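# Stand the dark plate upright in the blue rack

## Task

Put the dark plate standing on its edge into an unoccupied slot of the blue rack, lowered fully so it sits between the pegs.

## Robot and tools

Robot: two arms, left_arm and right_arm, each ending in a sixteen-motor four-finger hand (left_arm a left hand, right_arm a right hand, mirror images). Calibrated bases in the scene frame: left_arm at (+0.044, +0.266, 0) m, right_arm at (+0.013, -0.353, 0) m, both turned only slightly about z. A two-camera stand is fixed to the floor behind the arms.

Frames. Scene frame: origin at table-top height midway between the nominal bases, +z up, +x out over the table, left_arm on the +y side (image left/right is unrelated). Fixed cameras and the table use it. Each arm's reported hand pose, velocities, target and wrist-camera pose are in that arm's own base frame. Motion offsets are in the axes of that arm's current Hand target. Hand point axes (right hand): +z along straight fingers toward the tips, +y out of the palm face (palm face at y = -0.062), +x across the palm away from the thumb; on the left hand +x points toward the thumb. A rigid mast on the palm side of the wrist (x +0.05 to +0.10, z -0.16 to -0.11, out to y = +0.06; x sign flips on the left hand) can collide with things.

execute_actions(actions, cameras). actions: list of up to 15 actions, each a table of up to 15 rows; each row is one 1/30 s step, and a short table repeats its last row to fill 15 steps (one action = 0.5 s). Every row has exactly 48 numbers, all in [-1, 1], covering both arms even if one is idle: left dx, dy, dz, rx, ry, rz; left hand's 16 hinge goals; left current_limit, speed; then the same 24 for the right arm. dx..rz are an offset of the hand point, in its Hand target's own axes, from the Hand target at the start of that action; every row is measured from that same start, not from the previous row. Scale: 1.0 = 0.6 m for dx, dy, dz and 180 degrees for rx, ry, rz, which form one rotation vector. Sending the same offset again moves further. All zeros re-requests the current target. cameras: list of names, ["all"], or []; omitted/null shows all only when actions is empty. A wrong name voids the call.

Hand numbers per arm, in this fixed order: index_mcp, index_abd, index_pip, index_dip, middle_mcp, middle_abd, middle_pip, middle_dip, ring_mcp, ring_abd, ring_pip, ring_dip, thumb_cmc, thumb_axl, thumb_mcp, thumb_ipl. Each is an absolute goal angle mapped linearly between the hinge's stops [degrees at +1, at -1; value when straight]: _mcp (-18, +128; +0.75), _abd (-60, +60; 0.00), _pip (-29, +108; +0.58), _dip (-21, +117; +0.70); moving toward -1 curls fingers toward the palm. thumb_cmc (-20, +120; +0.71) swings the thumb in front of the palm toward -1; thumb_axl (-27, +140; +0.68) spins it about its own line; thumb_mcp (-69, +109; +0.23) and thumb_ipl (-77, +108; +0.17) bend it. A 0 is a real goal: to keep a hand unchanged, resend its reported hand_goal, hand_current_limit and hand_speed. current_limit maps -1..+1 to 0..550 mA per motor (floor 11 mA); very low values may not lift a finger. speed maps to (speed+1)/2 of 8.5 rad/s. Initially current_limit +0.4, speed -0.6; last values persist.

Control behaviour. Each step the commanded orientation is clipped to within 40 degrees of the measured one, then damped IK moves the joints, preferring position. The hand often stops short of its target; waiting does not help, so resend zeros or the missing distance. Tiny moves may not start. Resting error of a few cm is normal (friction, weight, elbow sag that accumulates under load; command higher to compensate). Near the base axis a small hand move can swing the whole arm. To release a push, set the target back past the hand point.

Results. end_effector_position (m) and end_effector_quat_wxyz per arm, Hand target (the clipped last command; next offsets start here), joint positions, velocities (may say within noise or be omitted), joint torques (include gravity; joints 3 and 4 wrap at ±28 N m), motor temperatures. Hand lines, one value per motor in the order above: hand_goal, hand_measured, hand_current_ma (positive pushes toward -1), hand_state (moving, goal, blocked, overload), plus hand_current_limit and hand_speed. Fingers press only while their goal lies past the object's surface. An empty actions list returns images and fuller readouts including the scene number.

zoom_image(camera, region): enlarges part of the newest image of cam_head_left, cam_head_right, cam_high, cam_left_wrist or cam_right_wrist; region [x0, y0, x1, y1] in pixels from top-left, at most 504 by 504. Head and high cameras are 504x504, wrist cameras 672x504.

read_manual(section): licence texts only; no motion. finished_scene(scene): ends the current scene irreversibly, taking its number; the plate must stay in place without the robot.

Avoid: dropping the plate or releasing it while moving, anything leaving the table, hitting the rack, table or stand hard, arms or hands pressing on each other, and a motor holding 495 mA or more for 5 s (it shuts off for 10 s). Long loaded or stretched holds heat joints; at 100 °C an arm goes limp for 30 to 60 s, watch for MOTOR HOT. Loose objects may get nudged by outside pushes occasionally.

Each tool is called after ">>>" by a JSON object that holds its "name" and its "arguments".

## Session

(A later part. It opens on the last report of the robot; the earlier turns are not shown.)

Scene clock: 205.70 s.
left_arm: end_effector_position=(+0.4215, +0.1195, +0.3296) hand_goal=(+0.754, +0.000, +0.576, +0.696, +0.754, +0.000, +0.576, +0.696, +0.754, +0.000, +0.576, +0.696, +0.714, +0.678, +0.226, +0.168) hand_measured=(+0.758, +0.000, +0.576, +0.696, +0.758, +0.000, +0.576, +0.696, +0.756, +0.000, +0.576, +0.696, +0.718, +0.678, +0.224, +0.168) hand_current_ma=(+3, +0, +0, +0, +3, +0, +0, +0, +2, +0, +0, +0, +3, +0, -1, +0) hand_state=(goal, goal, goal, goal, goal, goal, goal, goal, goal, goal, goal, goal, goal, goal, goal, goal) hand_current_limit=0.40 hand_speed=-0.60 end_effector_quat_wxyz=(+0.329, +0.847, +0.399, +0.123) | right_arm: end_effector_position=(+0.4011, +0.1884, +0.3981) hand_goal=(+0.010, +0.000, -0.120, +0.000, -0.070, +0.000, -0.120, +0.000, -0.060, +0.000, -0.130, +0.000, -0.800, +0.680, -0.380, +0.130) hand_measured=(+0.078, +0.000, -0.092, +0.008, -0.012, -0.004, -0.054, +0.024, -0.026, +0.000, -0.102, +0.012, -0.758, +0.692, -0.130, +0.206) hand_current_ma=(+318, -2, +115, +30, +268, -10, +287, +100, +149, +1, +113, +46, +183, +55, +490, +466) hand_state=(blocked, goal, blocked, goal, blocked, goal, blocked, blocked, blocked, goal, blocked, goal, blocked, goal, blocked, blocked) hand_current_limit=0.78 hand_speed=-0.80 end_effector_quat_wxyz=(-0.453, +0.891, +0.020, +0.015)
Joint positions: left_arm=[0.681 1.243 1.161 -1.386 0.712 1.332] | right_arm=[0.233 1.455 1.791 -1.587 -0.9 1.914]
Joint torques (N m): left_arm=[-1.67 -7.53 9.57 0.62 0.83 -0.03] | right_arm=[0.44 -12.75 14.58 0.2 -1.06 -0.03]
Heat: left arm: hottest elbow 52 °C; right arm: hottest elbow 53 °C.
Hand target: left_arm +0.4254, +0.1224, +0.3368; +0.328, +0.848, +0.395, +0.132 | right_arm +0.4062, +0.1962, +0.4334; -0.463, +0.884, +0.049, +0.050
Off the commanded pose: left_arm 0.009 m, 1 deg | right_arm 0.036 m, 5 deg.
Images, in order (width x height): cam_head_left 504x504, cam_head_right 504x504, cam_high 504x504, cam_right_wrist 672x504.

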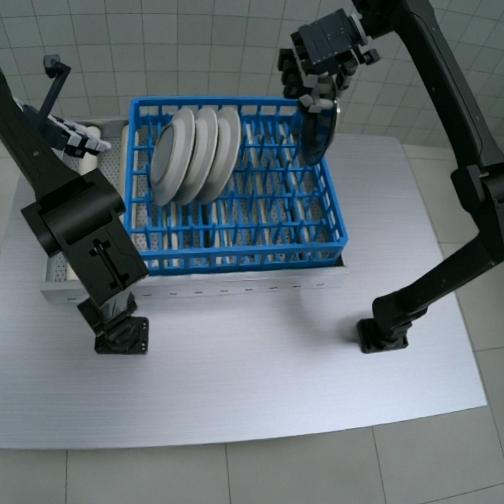

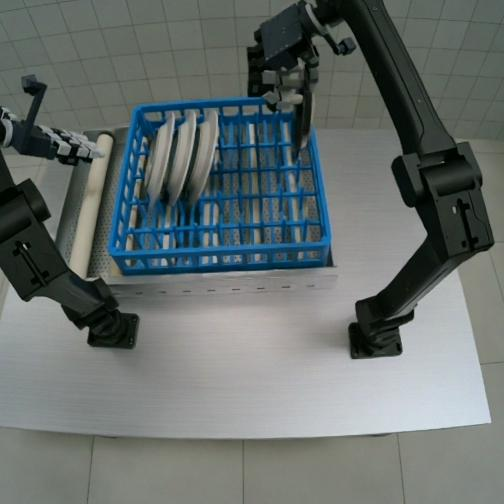

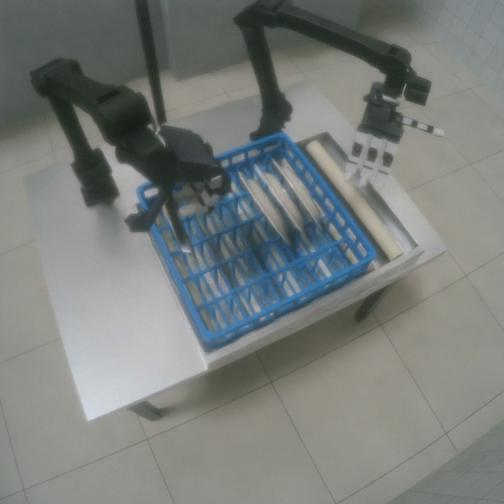

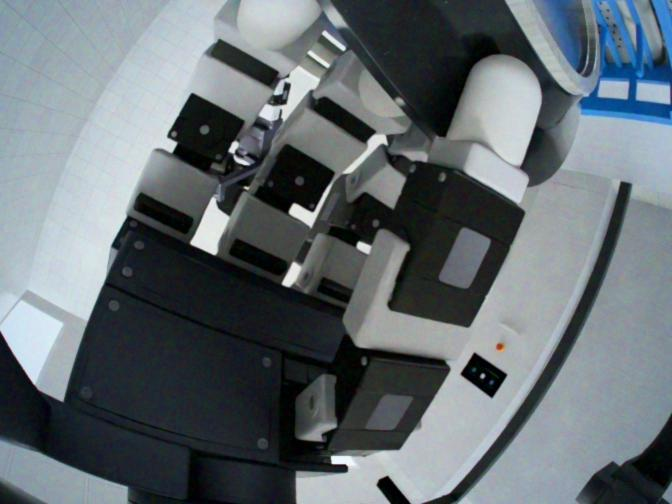

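>>> {"name": "execute_actions", "arguments": {"actions": [[[0,0,0,0,0,0,0.754,0,0.576,0.696,0.754,0,0.576,0.696,0.754,0,0.576,0.696,0.714,0.678,0.226,0.168,0.4,-0.6,-0.0056,0.0339,0.0237,0.0022,-0.0136,-0.0095,0.01,0,-0.12,0.0,-0.07,0,-0.12,0.0,-0.06,0,-0.13,0.0,-0.80,0.68,-0.38,0.13,0.78,-0.8]],[[0,0,0,0,0,0,0.754,0,0.576,0.696,0.754,0,0.576,0.696,0.754,0,0.576,0.696,0.714,0.678,0.226,0.168,0.4,-0.6,-0.0056,0.0339,0.0237,0.0022,-0.0136,-0.0095,0.01,0,-0.12,0.0,-0.07,0,-0.12,0.0,-0.06,0,-0.13,0.0,-0.80,0.68,-0.38,0.13,0.78,-0.8]]], "cameras": ["cam_head_left", "cam_head_right", "cam_right_wrist","cam_high"]}}

>>> {"name": "zoom_image", "arguments": {"camera": "cam_head_left", "region": [240, 60, 400, 220]}}

>>> {"name": "zoom_image", "arguments": {"camera": "cam_head_right", "region": [220, 60, 380, 220]}}

>>> {"name": "zoom_image", "arguments": {"camera": "cam_high", "region": [100, 140, 240, 280]}}

Scene clock: 209.07 s.
left_arm: end_effector_position=(+0.4215, +0.1195, +0.3296) hand_goal=(+0.754, +0.000, +0.576, +0.696, +0.754, +0.000, +0.576, +0.696, +0.754, +0.000, +0.576, +0.696, +0.714, +0.678, +0.226, +0.168) hand_measured=(+0.758, +0.000, +0.576, +0.696, +0.758, +0.000, +0.576, +0.696, +0.756, +0.000, +0.576, +0.696, +0.718, +0.678, +0.224, +0.168) hand_current_ma=(+3, +0, +0, +0, +3, +0, +0, +0, +2, +0, +0, +0, +3, +0, -1, +0) hand_state=(goal, goal, goal, goal, goal, goal, goal, goal, goal, goal, goal, goal, goal, goal, goal, goal) hand_current_limit=0.40 hand_speed=-0.60 end_effector_quat_wxyz=(+0.329, +0.847, +0.399, +0.123) | right_arm: end_effector_position=(+0.4099, +0.1912, +0.3673) hand_goal=(+0.010, +0.000, -0.120, +0.000, -0.070, +0.000, -0.120, +0.000, -0.060, +0.000, -0.130, +0.000, -0.800, +0.680, -0.380, +0.130) hand_measured=(+0.052, +0.002, -0.100, +0.004, +0.002, -0.002, -0.054, +0.024, -0.054, +0.000, -0.124, +0.002, -0.758, +0.692, -0.130, +0.202) hand_current_ma=(+190, +7, +75, +11, +334, -7, +287, +100, +19, +1, +20, +7, +183, +55, +490, +438) hand_state=(blocked, goal, goal, goal, blocked, goal, blocked, blocked, goal, goal, goal, goal, blocked, goal, blocked, blocked) hand_current_limit=0.78 hand_speed=-0.80 end_effector_quat_wxyz=(-0.457, +0.886, +0.073, +0.011)
Joint positions: left_arm=[0.681 1.243 1.161 -1.386 0.712 1.332] | right_arm=[0.233 1.475 1.732 -1.587 -0.929 1.759]
Joint torques (N m): left_arm=[-1.67 -7.41 9.57 0.62 0.83 -0.03] | right_arm=[-0.26 -14.27 10.14 -0.12 -1.32 -0.29]
Heat: left arm: hottest elbow 52 °C; right arm: hottest elbow 53 °C.
Hand target: left_arm +0.4254, +0.1224, +0.3368; +0.328, +0.848, +0.395, +0.132 | right_arm +0.4062, +0.1963, +0.3832; -0.464, +0.880, +0.096, +0.025
Off the commanded pose: left_arm 0.009 m, 1 deg | right_arm 0.017 m, 3 deg.
Images, in order (width x height): cam_head_left 504x504, cam_head_right 504x504, cam_high 504x504, cam_right_wrist 672x504.

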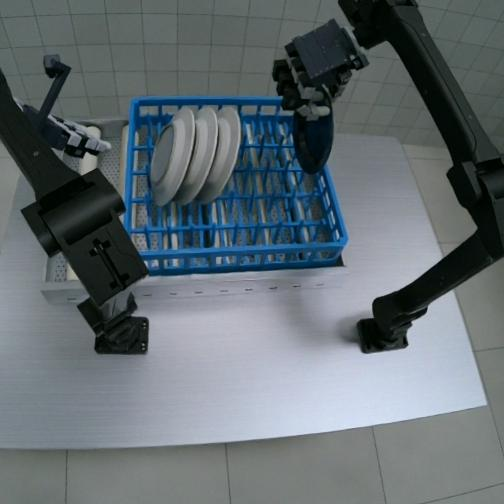

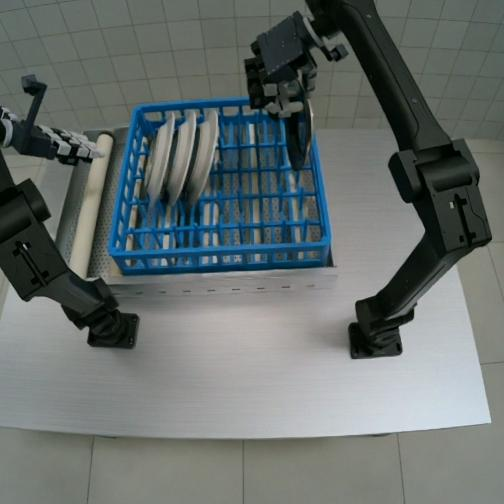

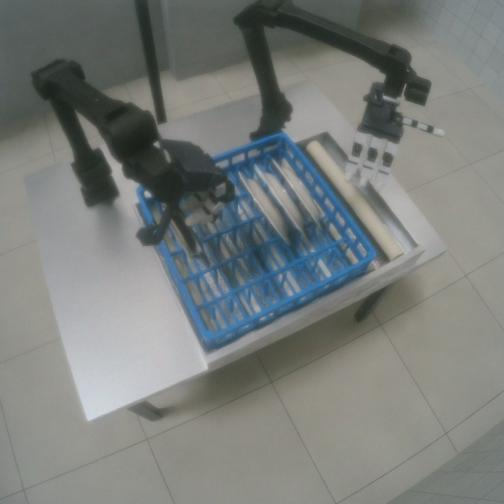

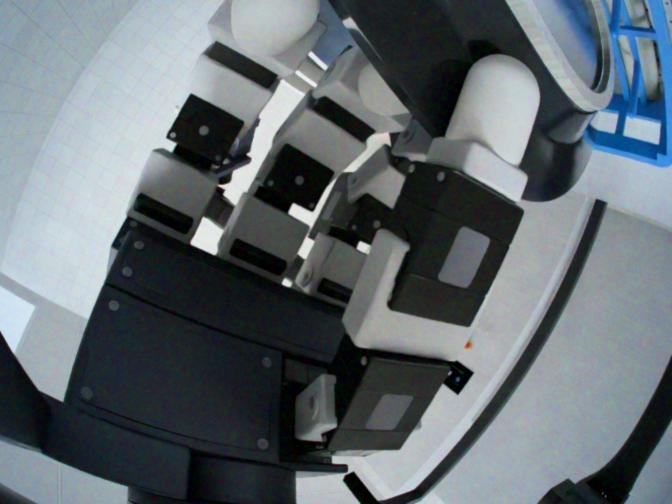

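Scaled by 3.150 from the camera's 504x504 image, which has a finer 720x720 frame.

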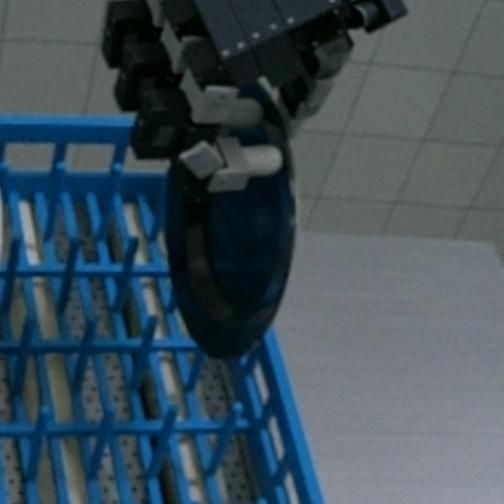

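Scaled by 3.150 from the camera's 504x504 image, which has a finer 720x720 frame.

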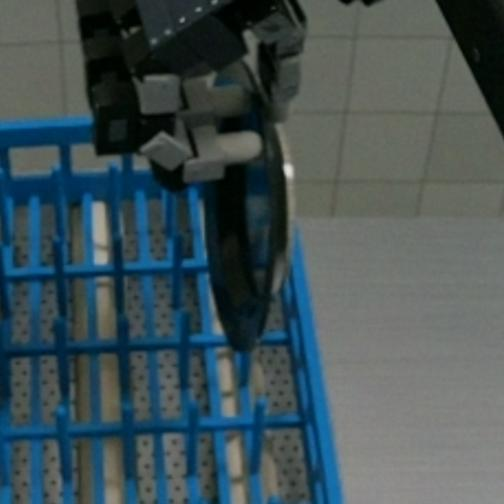

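Scaled by 3.600 from the camera's 504x504 image, which has a finer 720x720 frame.

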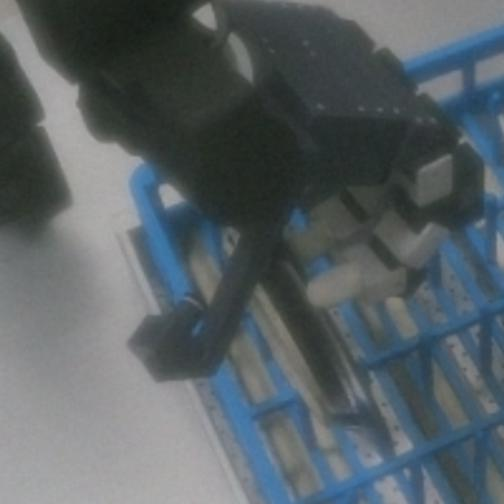

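>>> {"name": "execute_actions", "arguments": {"actions": []}}

Scene clock: 210.60 s.
left_arm: end_effector_position=(+0.4215, +0.1195, +0.3296) hand_goal=(+0.754, +0.000, +0.576, +0.696, +0.754, +0.000, +0.576, +0.696, +0.754, +0.000, +0.576, +0.696, +0.714, +0.678, +0.226, +0.168) hand_measured=(+0.758, +0.000, +0.576, +0.696, +0.758, +0.000, +0.576, +0.696, +0.756, +0.000, +0.576, +0.696, +0.718, +0.678, +0.224, +0.168) hand_current_ma=(+3, +0, +0, +0, +3, +0, +0, +0, +2, +0, +0, +0, +3, +0, -1, +0) hand_state=(goal, goal, goal, goal, goal, goal, goal, goal, goal, goal, goal, goal, goal, goal, goal, goal) hand_current_limit=0.40 hand_speed=-0.60 end_effector_quat_wxyz=(+0.329, +0.847, +0.399, +0.123) | right_arm: end_effector_position=(+0.4099, +0.1912, +0.3673) hand_goal=(+0.010, +0.000, -0.120, +0.000, -0.070, +0.000, -0.120, +0.000, -0.060, +0.000, -0.130, +0.000, -0.800, +0.680, -0.380, +0.130) hand_measured=(+0.052, +0.002, -0.100, +0.004, +0.002, -0.002, -0.054, +0.024, -0.054, +0.000, -0.124, +0.002, -0.758, +0.692, -0.130, +0.202) hand_current_ma=(+190, +7, +75, +11, +334, -7, +287, +100, +19, +1, +20, +7, +183, +55, +490, +438) hand_state=(blocked, goal, goal, goal, blocked, goal, blocked, blocked, goal, goal, goal, goal, blocked, goal, blocked, blocked) hand_current_limit=0.78 hand_speed=-0.80 end_effector_quat_wxyz=(-0.457, +0.886, +0.073, +0.011)
Joint positions: left_arm=[0.681 1.243 1.161 -1.386 0.712 1.332] | right_arm=[0.233 1.475 1.732 -1.587 -0.929 1.759]
Joint velocities: within noise
Joint torques (N m): left_arm=[-1.61 -7.53 9.57 0.61 0.83 -0.03] | right_arm=[0.62 -14.56 9.96 0.01 -1.27 -0.27]
Motor temperatures (°C): left_arm=[30 36 52 30 34 30] | right_arm=[32 32 53 30 32 28]
Heat: left arm: hottest elbow 52 °C; right arm: hottest elbow 53 °C.
Hand target: left_arm +0.4254, +0.1224, +0.3368; +0.328, +0.848, +0.395, +0.132 | right_arm +0.4062, +0.1963, +0.3832; -0.464, +0.880, +0.096, +0.025
Off the commanded pose: left_arm 0.009 m, 1 deg | right_arm 0.017 m, 3 deg.

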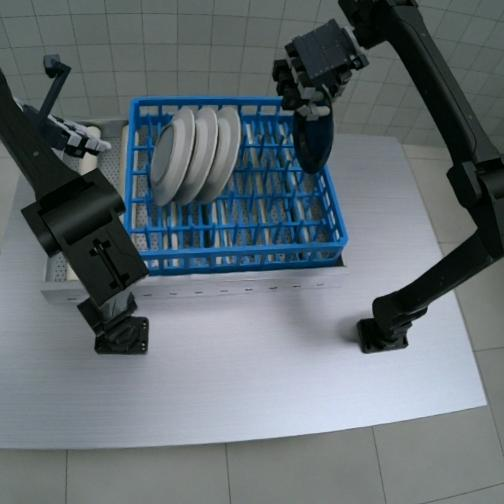

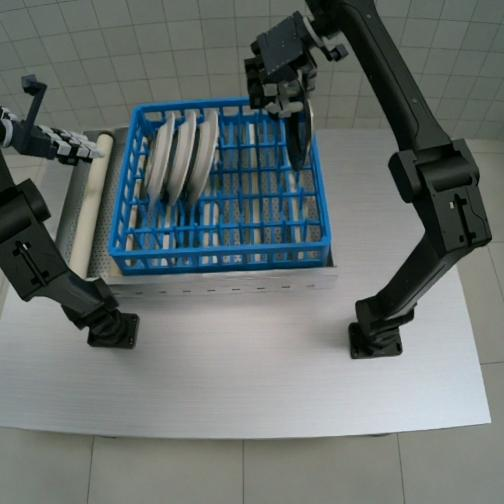

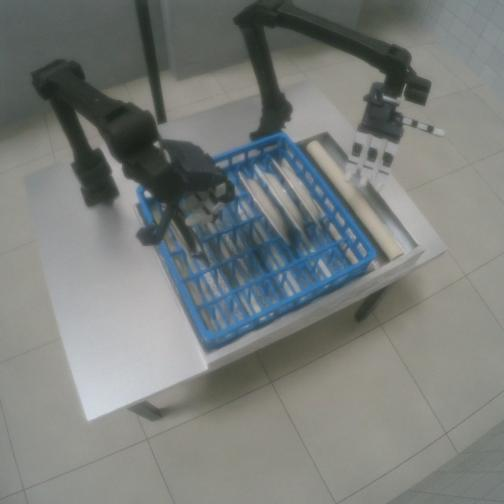

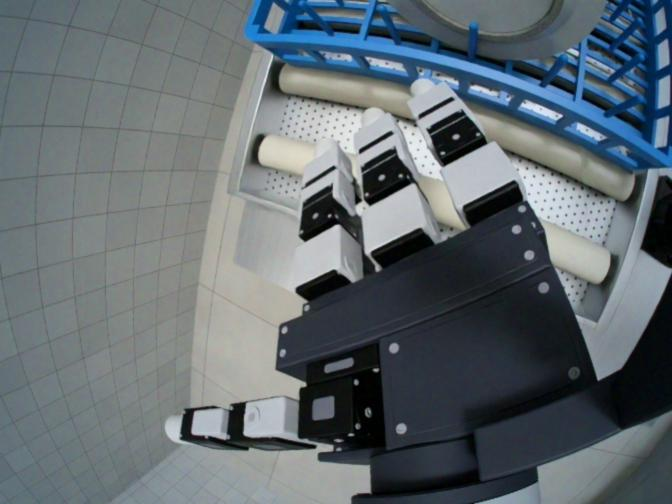

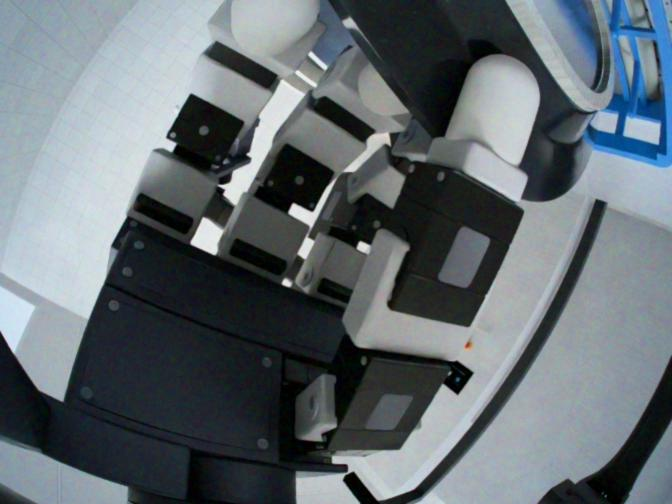

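>>> {"name": "zoom_image", "arguments": {"camera": "cam_head_left", "region": [240, 60, 400, 220]}}

>>> {"name": "zoom_image", "arguments": {"camera": "cam_head_right", "region": [220, 60, 380, 220]}}

>>> {"name": "zoom_image", "arguments": {"camera": "cam_high", "region": [100, 140, 260, 300]}}

Scaled by 3.150 from the camera's 504x504 image, which has a finer 720x720 frame.

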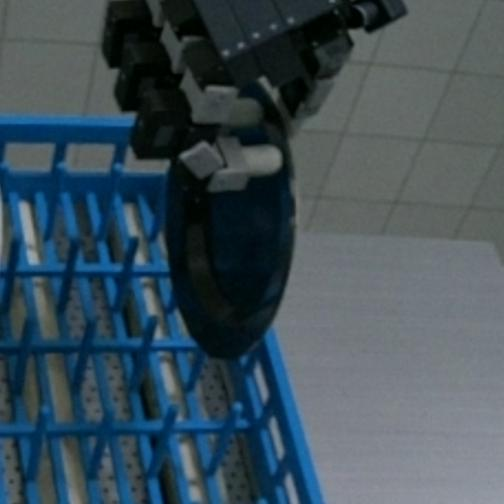

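Scaled by 3.150 from the camera's 504x504 image, which has a finer 720x720 frame.

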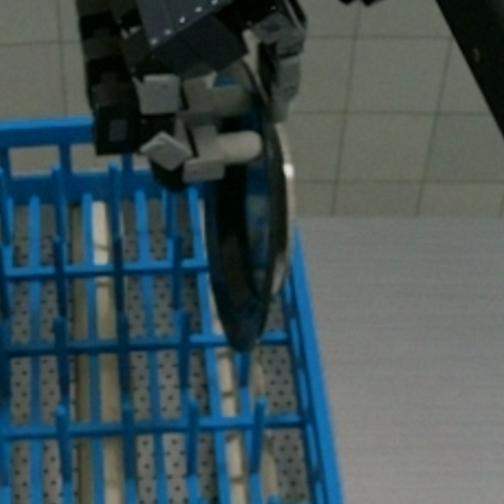

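Scaled by 3.150 from the camera's 504x504 image, which has a finer 720x720 frame.

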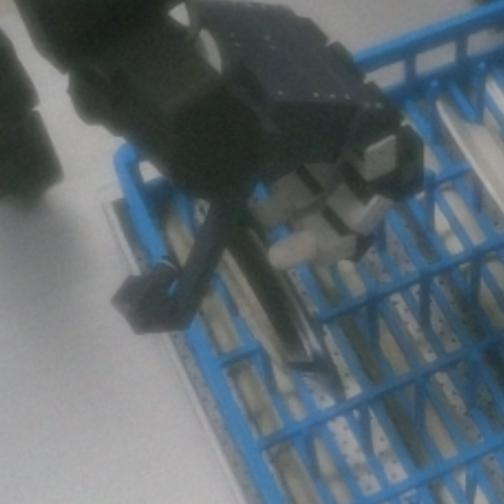

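>>> {"name": "execute_actions", "arguments": {"actions": [[[0,0,0,0,0,0,0.754,0,0.576,0.696,0.754,0,0.576,0.696,0.754,0,0.576,0.696,0.714,0.678,0.226,0.168,0.4,-0.6,-0.0029,0.0216,0.0271,0.0022,-0.0135,-0.0095,0.01,0,-0.12,0,-0.07,0,-0.12,0,-0.06,0,-0.13,0,-0.80,0.68,-0.38,0.13,0.78,-0.8]]]}}

Scene clock: 212.60 s.
left_arm: end_effector_position=(+0.4215, +0.1195, +0.3296) hand_goal=(+0.754, +0.000, +0.576, +0.696, +0.754, +0.000, +0.576, +0.696, +0.754, +0.000, +0.576, +0.696, +0.714, +0.678, +0.226, +0.168) hand_measured=(+0.758, +0.000, +0.576, +0.696, +0.758, +0.000, +0.576, +0.696, +0.756, +0.000, +0.576, +0.696, +0.718, +0.678, +0.224, +0.168) hand_current_ma=(+3, +0, +0, +0, +3, +0, +0, +0, +2, +0, +0, +0, +3, +0, -1, +0) hand_state=(goal, goal, goal, goal, goal, goal, goal, goal, goal, goal, goal, goal, goal, goal, goal, goal) hand_current_limit=0.40 hand_speed=-0.60 end_effector_quat_wxyz=(+0.329, +0.847, +0.399, +0.123) | right_arm: end_effector_position=(+0.4094, +0.1940, +0.3500) hand_goal=(+0.010, +0.000, -0.120, +0.000, -0.070, +0.000, -0.120, +0.000, -0.060, +0.000, -0.130, +0.000, -0.800, +0.680, -0.380, +0.130) hand_measured=(+0.052, +0.002, -0.100, +0.004, +0.002, -0.002, -0.054, +0.024, -0.056, +0.000, -0.124, +0.002, -0.758, +0.692, -0.130, +0.202) hand_current_ma=(+190, +7, +75, +11, +334, -7, +287, +100, +18, +1, +20, +7, +183, +55, +490, +438) hand_state=(blocked, goal, goal, goal, blocked, goal, blocked, blocked, goal, goal, goal, goal, blocked, goal, blocked, blocked) hand_current_limit=0.78 hand_speed=-0.80 end_effector_quat_wxyz=(-0.458, +0.884, +0.095, +0.003)
Joint positions: left_arm=[0.681 1.243 1.161 -1.386 0.712 1.332] | right_arm=[0.24 1.484 1.696 -1.592 -0.939 1.694]
Joint torques (N m): left_arm=[-1.73 -7.59 9.58 0.65 0.83 -0.03] | right_arm=[0.85 -14.04 10.18 -0.05 -1.4 -0.22]
Heat: left arm: hottest elbow 52 °C; right arm: hottest elbow 53 °C.
Hand target: left_arm +0.4254, +0.1224, +0.3368; +0.328, +0.848, +0.395, +0.132 | right_arm +0.4062, +0.2022, +0.3633; -0.465, +0.877, +0.119, +0.013
Off the commanded pose: left_arm 0.009 m, 1 deg | right_arm 0.016 m, 3 deg.

>>> {"name": "execute_actions", "arguments": {"actions": [[[0,0,0,0,0,0,0.754,0,0.576,0.696,0.754,0,0.576,0.696,0.754,0,0.576,0.696,0.714,0.678,0.226,0.168,0.4,-0.6,-0.0031,0.0235,0.0244,0.0022,-0.0135,-0.0095,0.01,0,-0.12,0,-0.07,0,-0.12,0,-0.06,0,-0.13,0,-0.80,0.68,-0.38,0.13,0.78,-0.8]]], "cameras": ["cam_head_left","cam_head_right","cam_high","cam_right_wrist"]}}

>>> {"name": "zoom_image", "arguments": {"camera": "cam_head_left", "region": [240, 60, 400, 220]}}

>>> {"name": "zoom_image", "arguments": {"camera": "cam_head_right", "region": [220, 60, 380, 220]}}

>>> {"name": "zoom_image", "arguments": {"camera": "cam_high", "region": [100, 140, 260, 300]}}

Scene clock: 214.20 s.
left_arm: end_effector_position=(+0.4215, +0.1195, +0.3296) hand_goal=(+0.754, +0.000, +0.576, +0.696, +0.754, +0.000, +0.576, +0.696, +0.754, +0.000, +0.576, +0.696, +0.714, +0.678, +0.226, +0.168) hand_measured=(+0.758, +0.000, +0.576, +0.696, +0.758, +0.000, +0.576, +0.696, +0.756, +0.000, +0.576, +0.696, +0.718, +0.678, +0.224, +0.168) hand_current_ma=(+3, +0, +0, +0, +3, +0, +0, +0, +2, +0, +0, +0, +3, +0, -1, +0) hand_state=(goal, goal, goal, goal, goal, goal, goal, goal, goal, goal, goal, goal, goal, goal, goal, goal) hand_current_limit=0.40 hand_speed=-0.60 end_effector_quat_wxyz=(+0.329, +0.847, +0.399, +0.123) | right_arm: end_effector_position=(+0.4080, +0.1984, +0.3352) hand_goal=(+0.010, +0.000, -0.120, +0.000, -0.070, +0.000, -0.120, +0.000, -0.060, +0.000, -0.130, +0.000, -0.800, +0.680, -0.380, +0.130) hand_measured=(+0.050, +0.002, -0.104, +0.004, +0.002, -0.004, -0.054, +0.022, -0.056, +0.000, -0.124, +0.002, -0.758, +0.692, -0.130, +0.202) hand_current_ma=(+181, +6, +65, +11, +341, -10, +286, +91, +16, +1, +19, +7, +176, +55, +490, +432) hand_state=(blocked, goal, goal, goal, blocked, goal, blocked, blocked, goal, goal, goal, goal, blocked, goal, blocked, blocked) hand_current_limit=0.78 hand_speed=-0.80 end_effector_quat_wxyz=(-0.460, +0.880, +0.121, -0.005)
Joint positions: left_arm=[0.681 1.243 1.161 -1.386 0.712 1.332] | right_arm=[0.249 1.493 1.668 -1.602 -0.949 1.62]
Joint torques (N m): left_arm=[-1.67 -7.47 9.55 0.62 0.83 -0.03] | right_arm=[-0.03 -12.81 9.55 -0.1 -1.28 -0.26]
Heat: left arm: hottest elbow 52 °C; right arm: hottest elbow 53 °C.
Hand target: left_arm +0.4254, +0.1224, +0.3368; +0.328, +0.848, +0.395, +0.132 | right_arm +0.4063, +0.2062, +0.3434; -0.465, +0.874, +0.142, +0.001
Off the commanded pose: left_arm 0.009 m, 1 deg | right_arm 0.011 m, 3 deg.
Images, in order (width x height): cam_head_left 504x504, cam_head_right 504x504, cam_high 504x504, cam_right_wrist 672x504.

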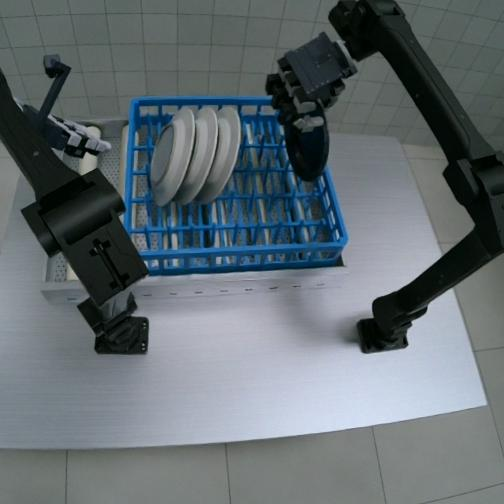

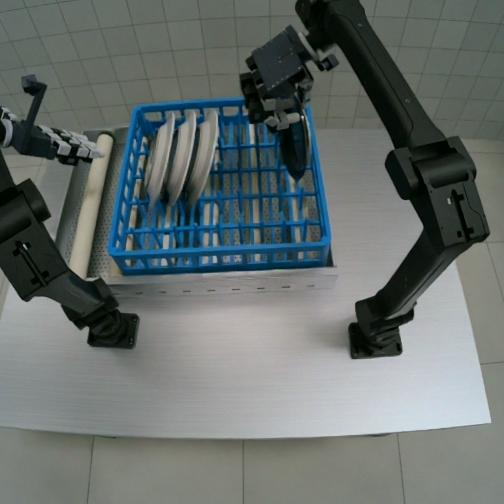

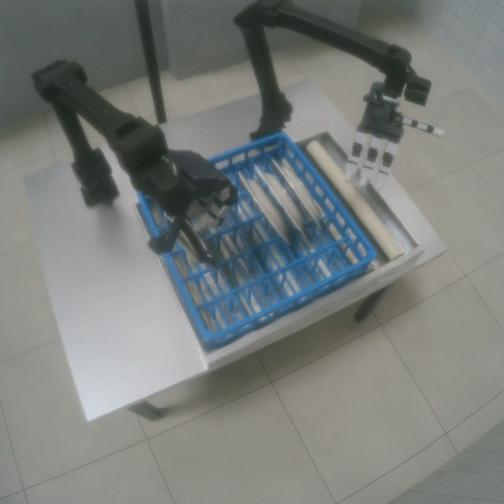

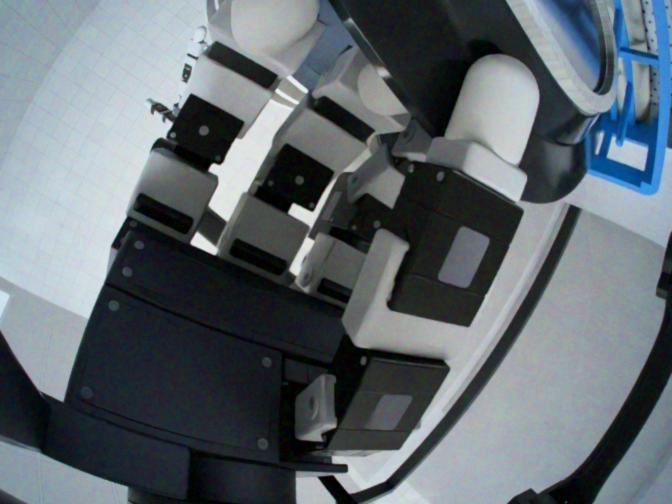

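Scaled by 3.150 from the camera's 504x504 image, which has a finer 720x720 frame.

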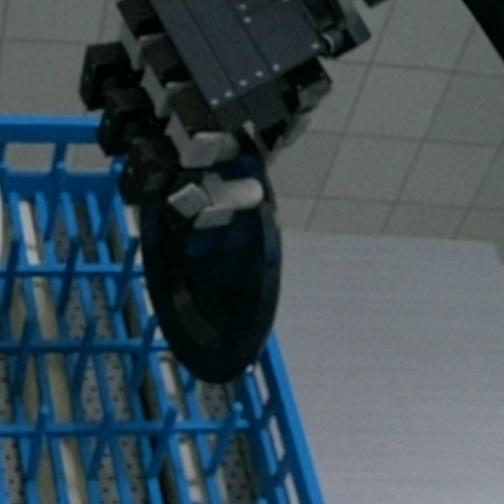

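Scaled by 3.150 from the camera's 504x504 image, which has a finer 720x720 frame.

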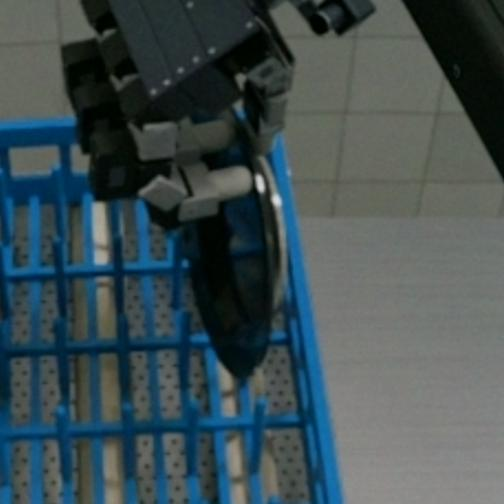

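Scaled by 3.150 from the camera's 504x504 image, which has a finer 720x720 frame.

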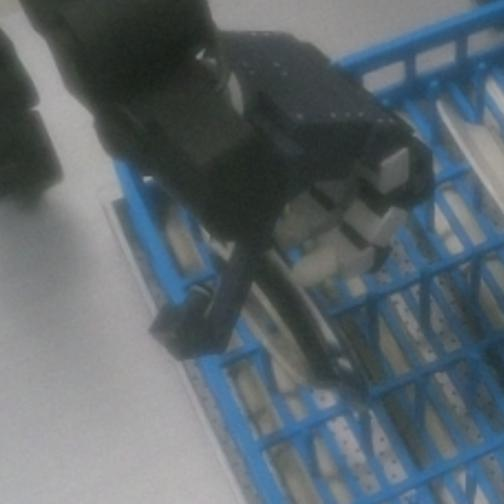

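>>> {"name": "zoom_image", "arguments": {"camera": "cam_head_right", "region": [260, 120, 340, 200]}}

>>> {"name": "zoom_image", "arguments": {"camera": "cam_head_left", "region": [270, 120, 350, 200]}}

Scaled by 6.300 from the camera's 504x504 image, which has a finer 720x720 frame.

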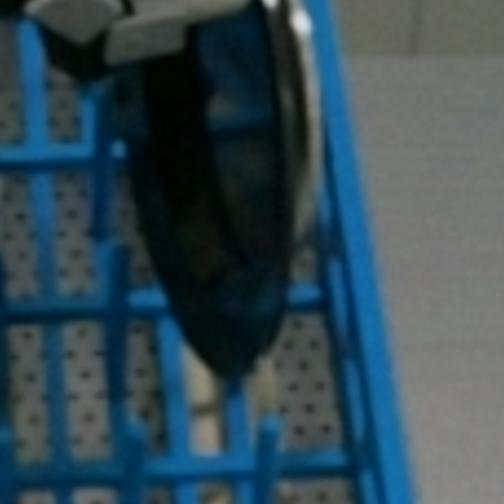

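Scaled by 6.300 from the camera's 504x504 image, which has a finer 720x720 frame.

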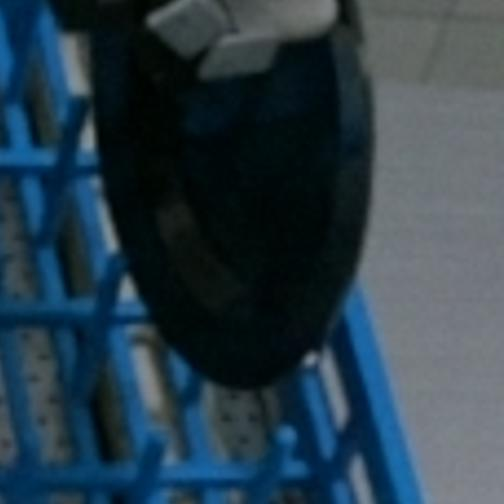

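>>> {"name": "execute_actions", "arguments": {"actions": [[[0,0,0,0,0,0,0.754,0,0.576,0.696,0.754,0,0.576,0.696,0.754,0,0.576,0.696,0.714,0.678,0.226,0.168,0.4,-0.6,-0.0004,0.0183,0.0325,0,0,0,0.01,0,-0.12,0,-0.07,0,-0.12,0,-0.06,0,-0.13,0,-0.80,0.68,-0.38,0.13,0.78,-0.8]]], "cameras": ["cam_head_left","cam_head_right","cam_high"]}}

>>> {"name": "zoom_image", "arguments": {"camera": "cam_head_left", "region": [260, 100, 360, 200]}}

>>> {"name": "zoom_image", "arguments": {"camera": "cam_head_right", "region": [250, 100, 350, 200]}}

>>> {"name": "zoom_image", "arguments": {"camera": "cam_high", "region": [120, 160, 240, 280]}}

Scene clock: 217.83 s.
left_arm: end_effector_position=(+0.4215, +0.1195, +0.3296) hand_goal=(+0.754, +0.000, +0.576, +0.696, +0.754, +0.000, +0.576, +0.696, +0.754, +0.000, +0.576, +0.696, +0.714, +0.678, +0.226, +0.168) hand_measured=(+0.758, +0.000, +0.576, +0.696, +0.758, +0.000, +0.576, +0.696, +0.756, +0.000, +0.576, +0.696, +0.718, +0.678, +0.224, +0.168) hand_current_ma=(+3, +0, +0, +0, +3, +0, +0, +0, +2, +0, +0, +0, +3, +0, -1, +0) hand_state=(goal, goal, goal, goal, goal, goal, goal, goal, goal, goal, goal, goal, goal, goal, goal, goal) hand_current_limit=0.40 hand_speed=-0.60 end_effector_quat_wxyz=(+0.329, +0.847, +0.399, +0.123) | right_arm: end_effector_position=(+0.4065, +0.2099, +0.3305) hand_goal=(+0.010, +0.000, -0.120, +0.000, -0.070, +0.000, -0.120, +0.000, -0.060, +0.000, -0.130, +0.000, -0.800, +0.680, -0.380, +0.130) hand_measured=(+0.054, -0.004, -0.112, -0.012, +0.002, -0.004, -0.054, +0.022, -0.056, +0.000, -0.124, +0.002, -0.760, +0.692, -0.130, +0.202) hand_current_ma=(+198, -13, +29, -44, +341, -12, +286, +91, +15, +1, +19, +7, +174, +55, +489, +432) hand_state=(blocked, goal, goal, goal, blocked, goal, blocked, blocked, goal, goal, goal, goal, blocked, goal, blocked, blocked) hand_current_limit=0.78 hand_speed=-0.80 end_effector_quat_wxyz=(-0.464, +0.875, +0.139, +0.005)
Joint positions: left_arm=[0.681 1.243 1.161 -1.386 0.712 1.332] | right_arm=[0.273 1.478 1.637 -1.552 -0.954 1.62]
Joint torques (N m): left_arm=[-1.61 -7.47 9.57 0.62 0.83 -0.03] | right_arm=[0.56 -12.45 7.3 1.32 -0.86 0.05]
Heat: left arm: hottest elbow 52 °C; right arm: hottest elbow 53 °C.
Hand target: left_arm +0.4254, +0.1224, +0.3368; +0.328, +0.848, +0.395, +0.132 | right_arm +0.4062, +0.2163, +0.3232; -0.465, +0.874, +0.142, +0.001
Off the commanded pose: left_arm 0.009 m, 1 deg | right_arm 0.010 m, 1 deg.
Images, in order (width x height): cam_head_left 504x504, cam_head_right 504x504, cam_high 504x504.

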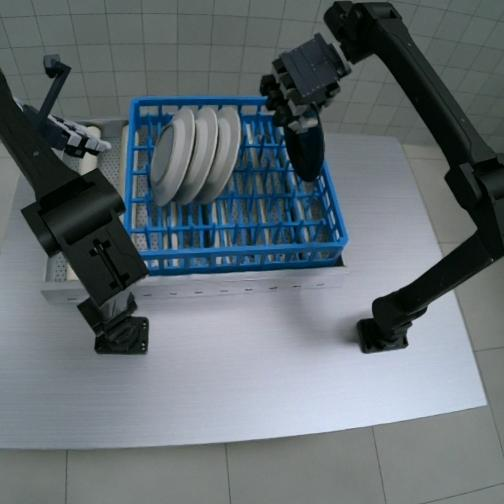

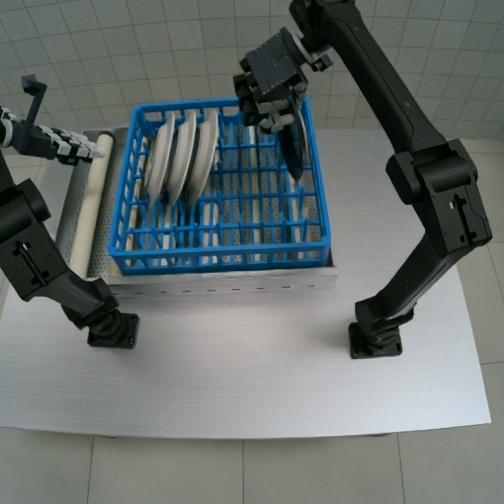

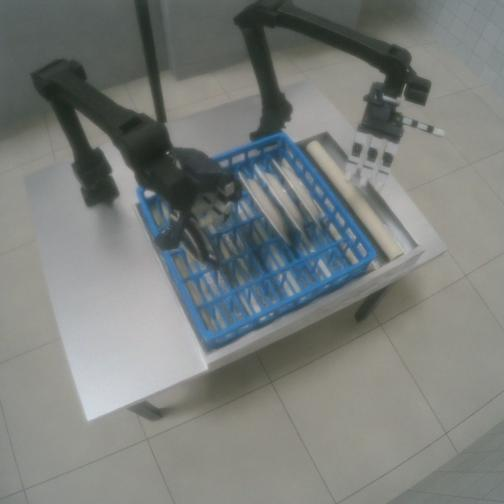

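Scaled by 5.040 from the camera's 504x504 image, which has a finer 720x720 frame.

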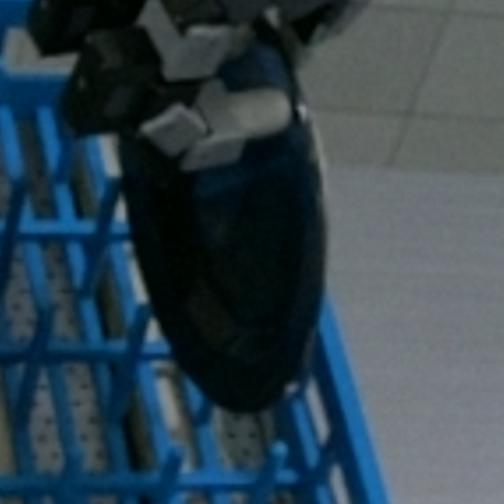

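Scaled by 5.040 from the camera's 504x504 image, which has a finer 720x720 frame.

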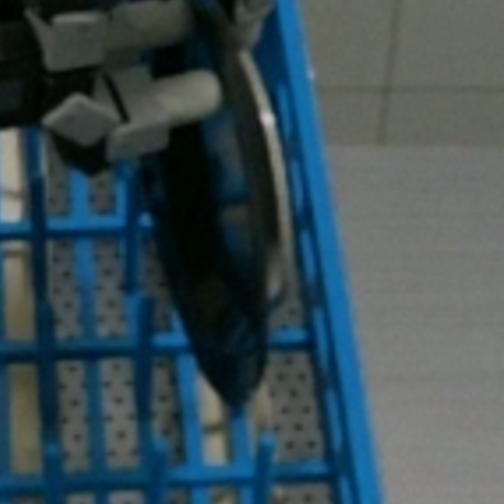

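Scaled by 4.200 from the camera's 504x504 image, which has a finer 720x720 frame.

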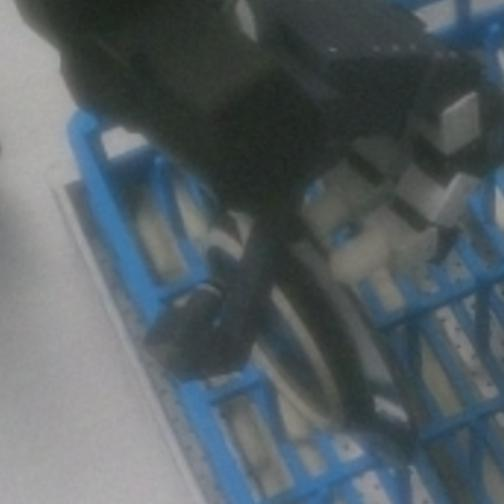

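>>> {"name": "execute_actions", "arguments": {"actions": [[[0,0,0,0,0,0,0.754,0,0.576,0.696,0.754,0,0.576,0.696,0.754,0,0.576,0.696,0.714,0.678,0.226,0.168,0.4,-0.6,0.0067,-0.0406,-0.0284,0,0,0,0.01,0,-0.12,0,-0.07,0,-0.12,0,-0.06,0,-0.13,0,-0.80,0.68,-0.38,0.13,0.78,-0.8]]]}}

>>> {"name": "execute_actions", "arguments": {"actions": [[[0,0,0,0,0,0,0.754,0,0.576,0.696,0.754,0,0.576,0.696,0.754,0,0.576,0.696,0.714,0.678,0.226,0.168,0.4,-0.6,0.0056,-0.0339,-0.0237,0,0,0,0.01,0,-0.12,0,-0.07,0,-0.12,0,-0.06,0,-0.13,0,-0.80,0.68,-0.38,0.13,0.78,-0.8]]], "cameras": ["cam_head_left","cam_head_right","cam_high"]}}

>>> {"name": "zoom_image", "arguments": {"camera": "cam_head_left", "region": [260, 100, 360, 200]}}

>>> {"name": "zoom_image", "arguments": {"camera": "cam_head_right", "region": [250, 100, 350, 200]}}

Scene clock: 221.93 s.
left_arm: end_effector_position=(+0.4215, +0.1195, +0.3296) hand_goal=(+0.754, +0.000, +0.576, +0.696, +0.754, +0.000, +0.576, +0.696, +0.754, +0.000, +0.576, +0.696, +0.714, +0.678, +0.226, +0.168) hand_measured=(+0.758, +0.000, +0.576, +0.696, +0.758, +0.000, +0.576, +0.696, +0.756, +0.000, +0.576, +0.696, +0.718, +0.678, +0.224, +0.168) hand_current_ma=(+3, +0, +0, +0, +3, +0, +0, +0, +2, +0, +0, +0, +3, +0, -1, +0) hand_state=(goal, goal, goal, goal, goal, goal, goal, goal, goal, goal, goal, goal, goal, goal, goal, goal) hand_current_limit=0.40 hand_speed=-0.60 end_effector_quat_wxyz=(+0.329, +0.847, +0.399, +0.123) | right_arm: end_effector_position=(+0.4018, +0.2085, +0.3336) hand_goal=(+0.010, +0.000, -0.120, +0.000, -0.070, +0.000, -0.120, +0.000, -0.060, +0.000, -0.130, +0.000, -0.800, +0.680, -0.380, +0.130) hand_measured=(+0.054, -0.004, -0.102, +0.004, +0.002, -0.004, -0.054, +0.018, -0.056, +0.000, -0.124, +0.002, -0.760, +0.692, -0.130, +0.202) hand_current_ma=(+202, -14, +67, +16, +341, -12, +286, +70, +15, +1, +19, +7, +168, +55, +489, +432) hand_state=(blocked, goal, goal, goal, blocked, goal, blocked, goal, goal, goal, goal, goal, blocked, goal, blocked, blocked) hand_current_limit=0.78 hand_speed=-0.80 end_effector_quat_wxyz=(-0.462, +0.876, +0.135, -0.008)
Joint positions: left_arm=[0.681 1.243 1.161 -1.386 0.712 1.332] | right_arm=[0.273 1.485 1.653 -1.592 -0.954 1.615]
Joint torques (N m): left_arm=[-1.67 -7.53 9.57 0.64 0.83 -0.04] | right_arm=[0.44 -12.04 13.22 -0.28 -0.92 0.08]
Heat: left arm: hottest elbow 52 °C; right arm: hottest elbow 53 °C.
Hand target: left_arm +0.4254, +0.1224, +0.3368; +0.328, +0.848, +0.395, +0.132 | right_arm +0.4062, +0.2163, +0.3532; -0.465, +0.874, +0.142, +0.001
Off the commanded pose: left_arm 0.009 m, 1 deg | right_arm 0.022 m, 1 deg.

Scene clock: 223.00 s.
left_arm: end_effector_position=(+0.4215, +0.1195, +0.3296) hand_goal=(+0.754, +0.000, +0.576, +0.696, +0.754, +0.000, +0.576, +0.696, +0.754, +0.000, +0.576, +0.696, +0.714, +0.678, +0.226, +0.168) hand_measured=(+0.758, +0.000, +0.576, +0.696, +0.758, +0.000, +0.576, +0.696, +0.756, +0.000, +0.576, +0.696, +0.718, +0.678, +0.224, +0.168) hand_current_ma=(+3, +0, +0, +0, +3, +0, +0, +0, +2, +0, +0, +0, +3, +0, -1, +0) hand_state=(goal, goal, goal, goal, goal, goal, goal, goal, goal, goal, goal, goal, goal, goal, goal, goal) hand_current_limit=0.40 hand_speed=-0.60 end_effector_quat_wxyz=(+0.329, +0.847, +0.399, +0.123) | right_arm: end_effector_position=(+0.4007, +0.2078, +0.3456) hand_goal=(+0.010, +0.000, -0.120, +0.000, -0.070, +0.000, -0.120, +0.000, -0.060, +0.000, -0.130, +0.000, -0.800, +0.680, -0.380, +0.130) hand_measured=(+0.050, +0.000, -0.104, +0.006, +0.004, -0.002, -0.054, +0.018, -0.056, +0.000, -0.124, +0.002, -0.760, +0.692, -0.130, +0.200) hand_current_ma=(+176, -2, +62, +21, +352, -3, +286, +75, +14, +1, +19, +7, +168, +55, +490, +428) hand_state=(blocked, goal, goal, goal, blocked, goal, blocked, goal, goal, goal, goal, goal, blocked, goal, blocked, blocked) hand_current_limit=0.78 hand_speed=-0.80 end_effector_quat_wxyz=(-0.459, +0.879, +0.124, -0.025)
Joint positions: left_arm=[0.681 1.243 1.161 -1.386 0.712 1.332] | right_arm=[0.273 1.513 1.717 -1.664 -0.951 1.621]
Joint torques (N m): left_arm=[-1.67 -7.59 9.57 0.62 0.84 -0.03] | right_arm=[0.09 -13.86 14.37 -0.18 -1.07 0.1]
Heat: left arm: hottest elbow 52 °C; right arm: hottest elbow 53 °C.
Hand target: left_arm +0.4254, +0.1224, +0.3368; +0.328, +0.848, +0.395, +0.132 | right_arm +0.4063, +0.2163, +0.3783; -0.465, +0.874, +0.142, +0.001
Off the commanded pose: left_arm 0.009 m, 1 deg | right_arm 0.034 m, 4 deg.
Images, in order (width x height): cam_head_left 504x504, cam_head_right 504x504, cam_high 504x504.

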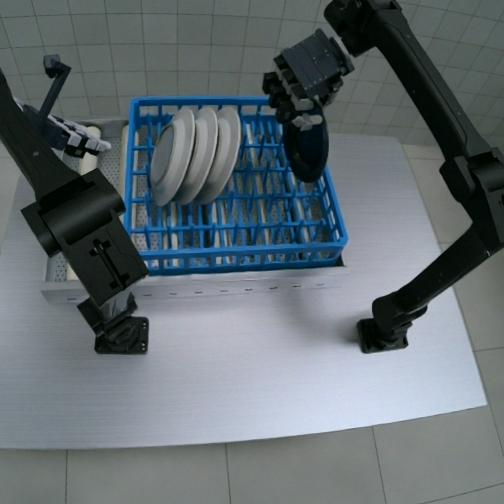

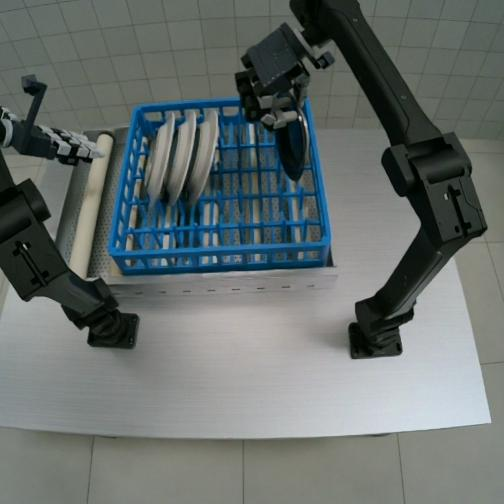

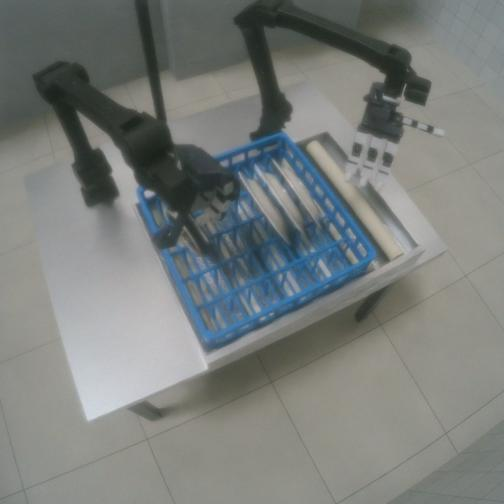

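Scaled by 5.040 from the camera's 504x504 image, which has a finer 720x720 frame.

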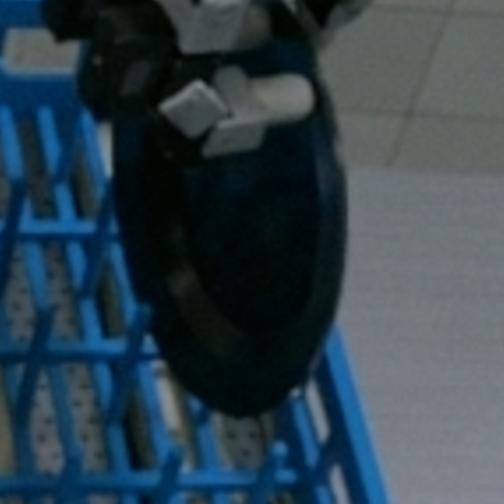

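Scaled by 5.040 from the camera's 504x504 image, which has a finer 720x720 frame.

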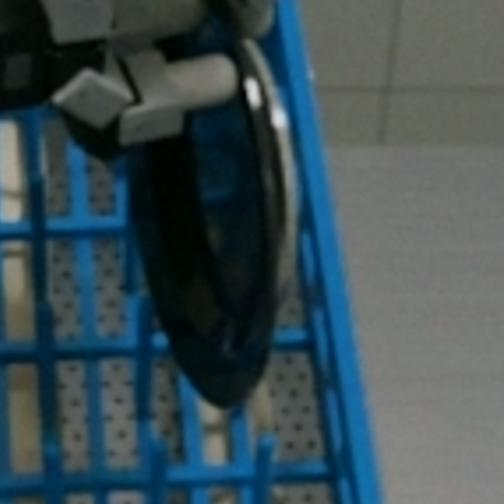

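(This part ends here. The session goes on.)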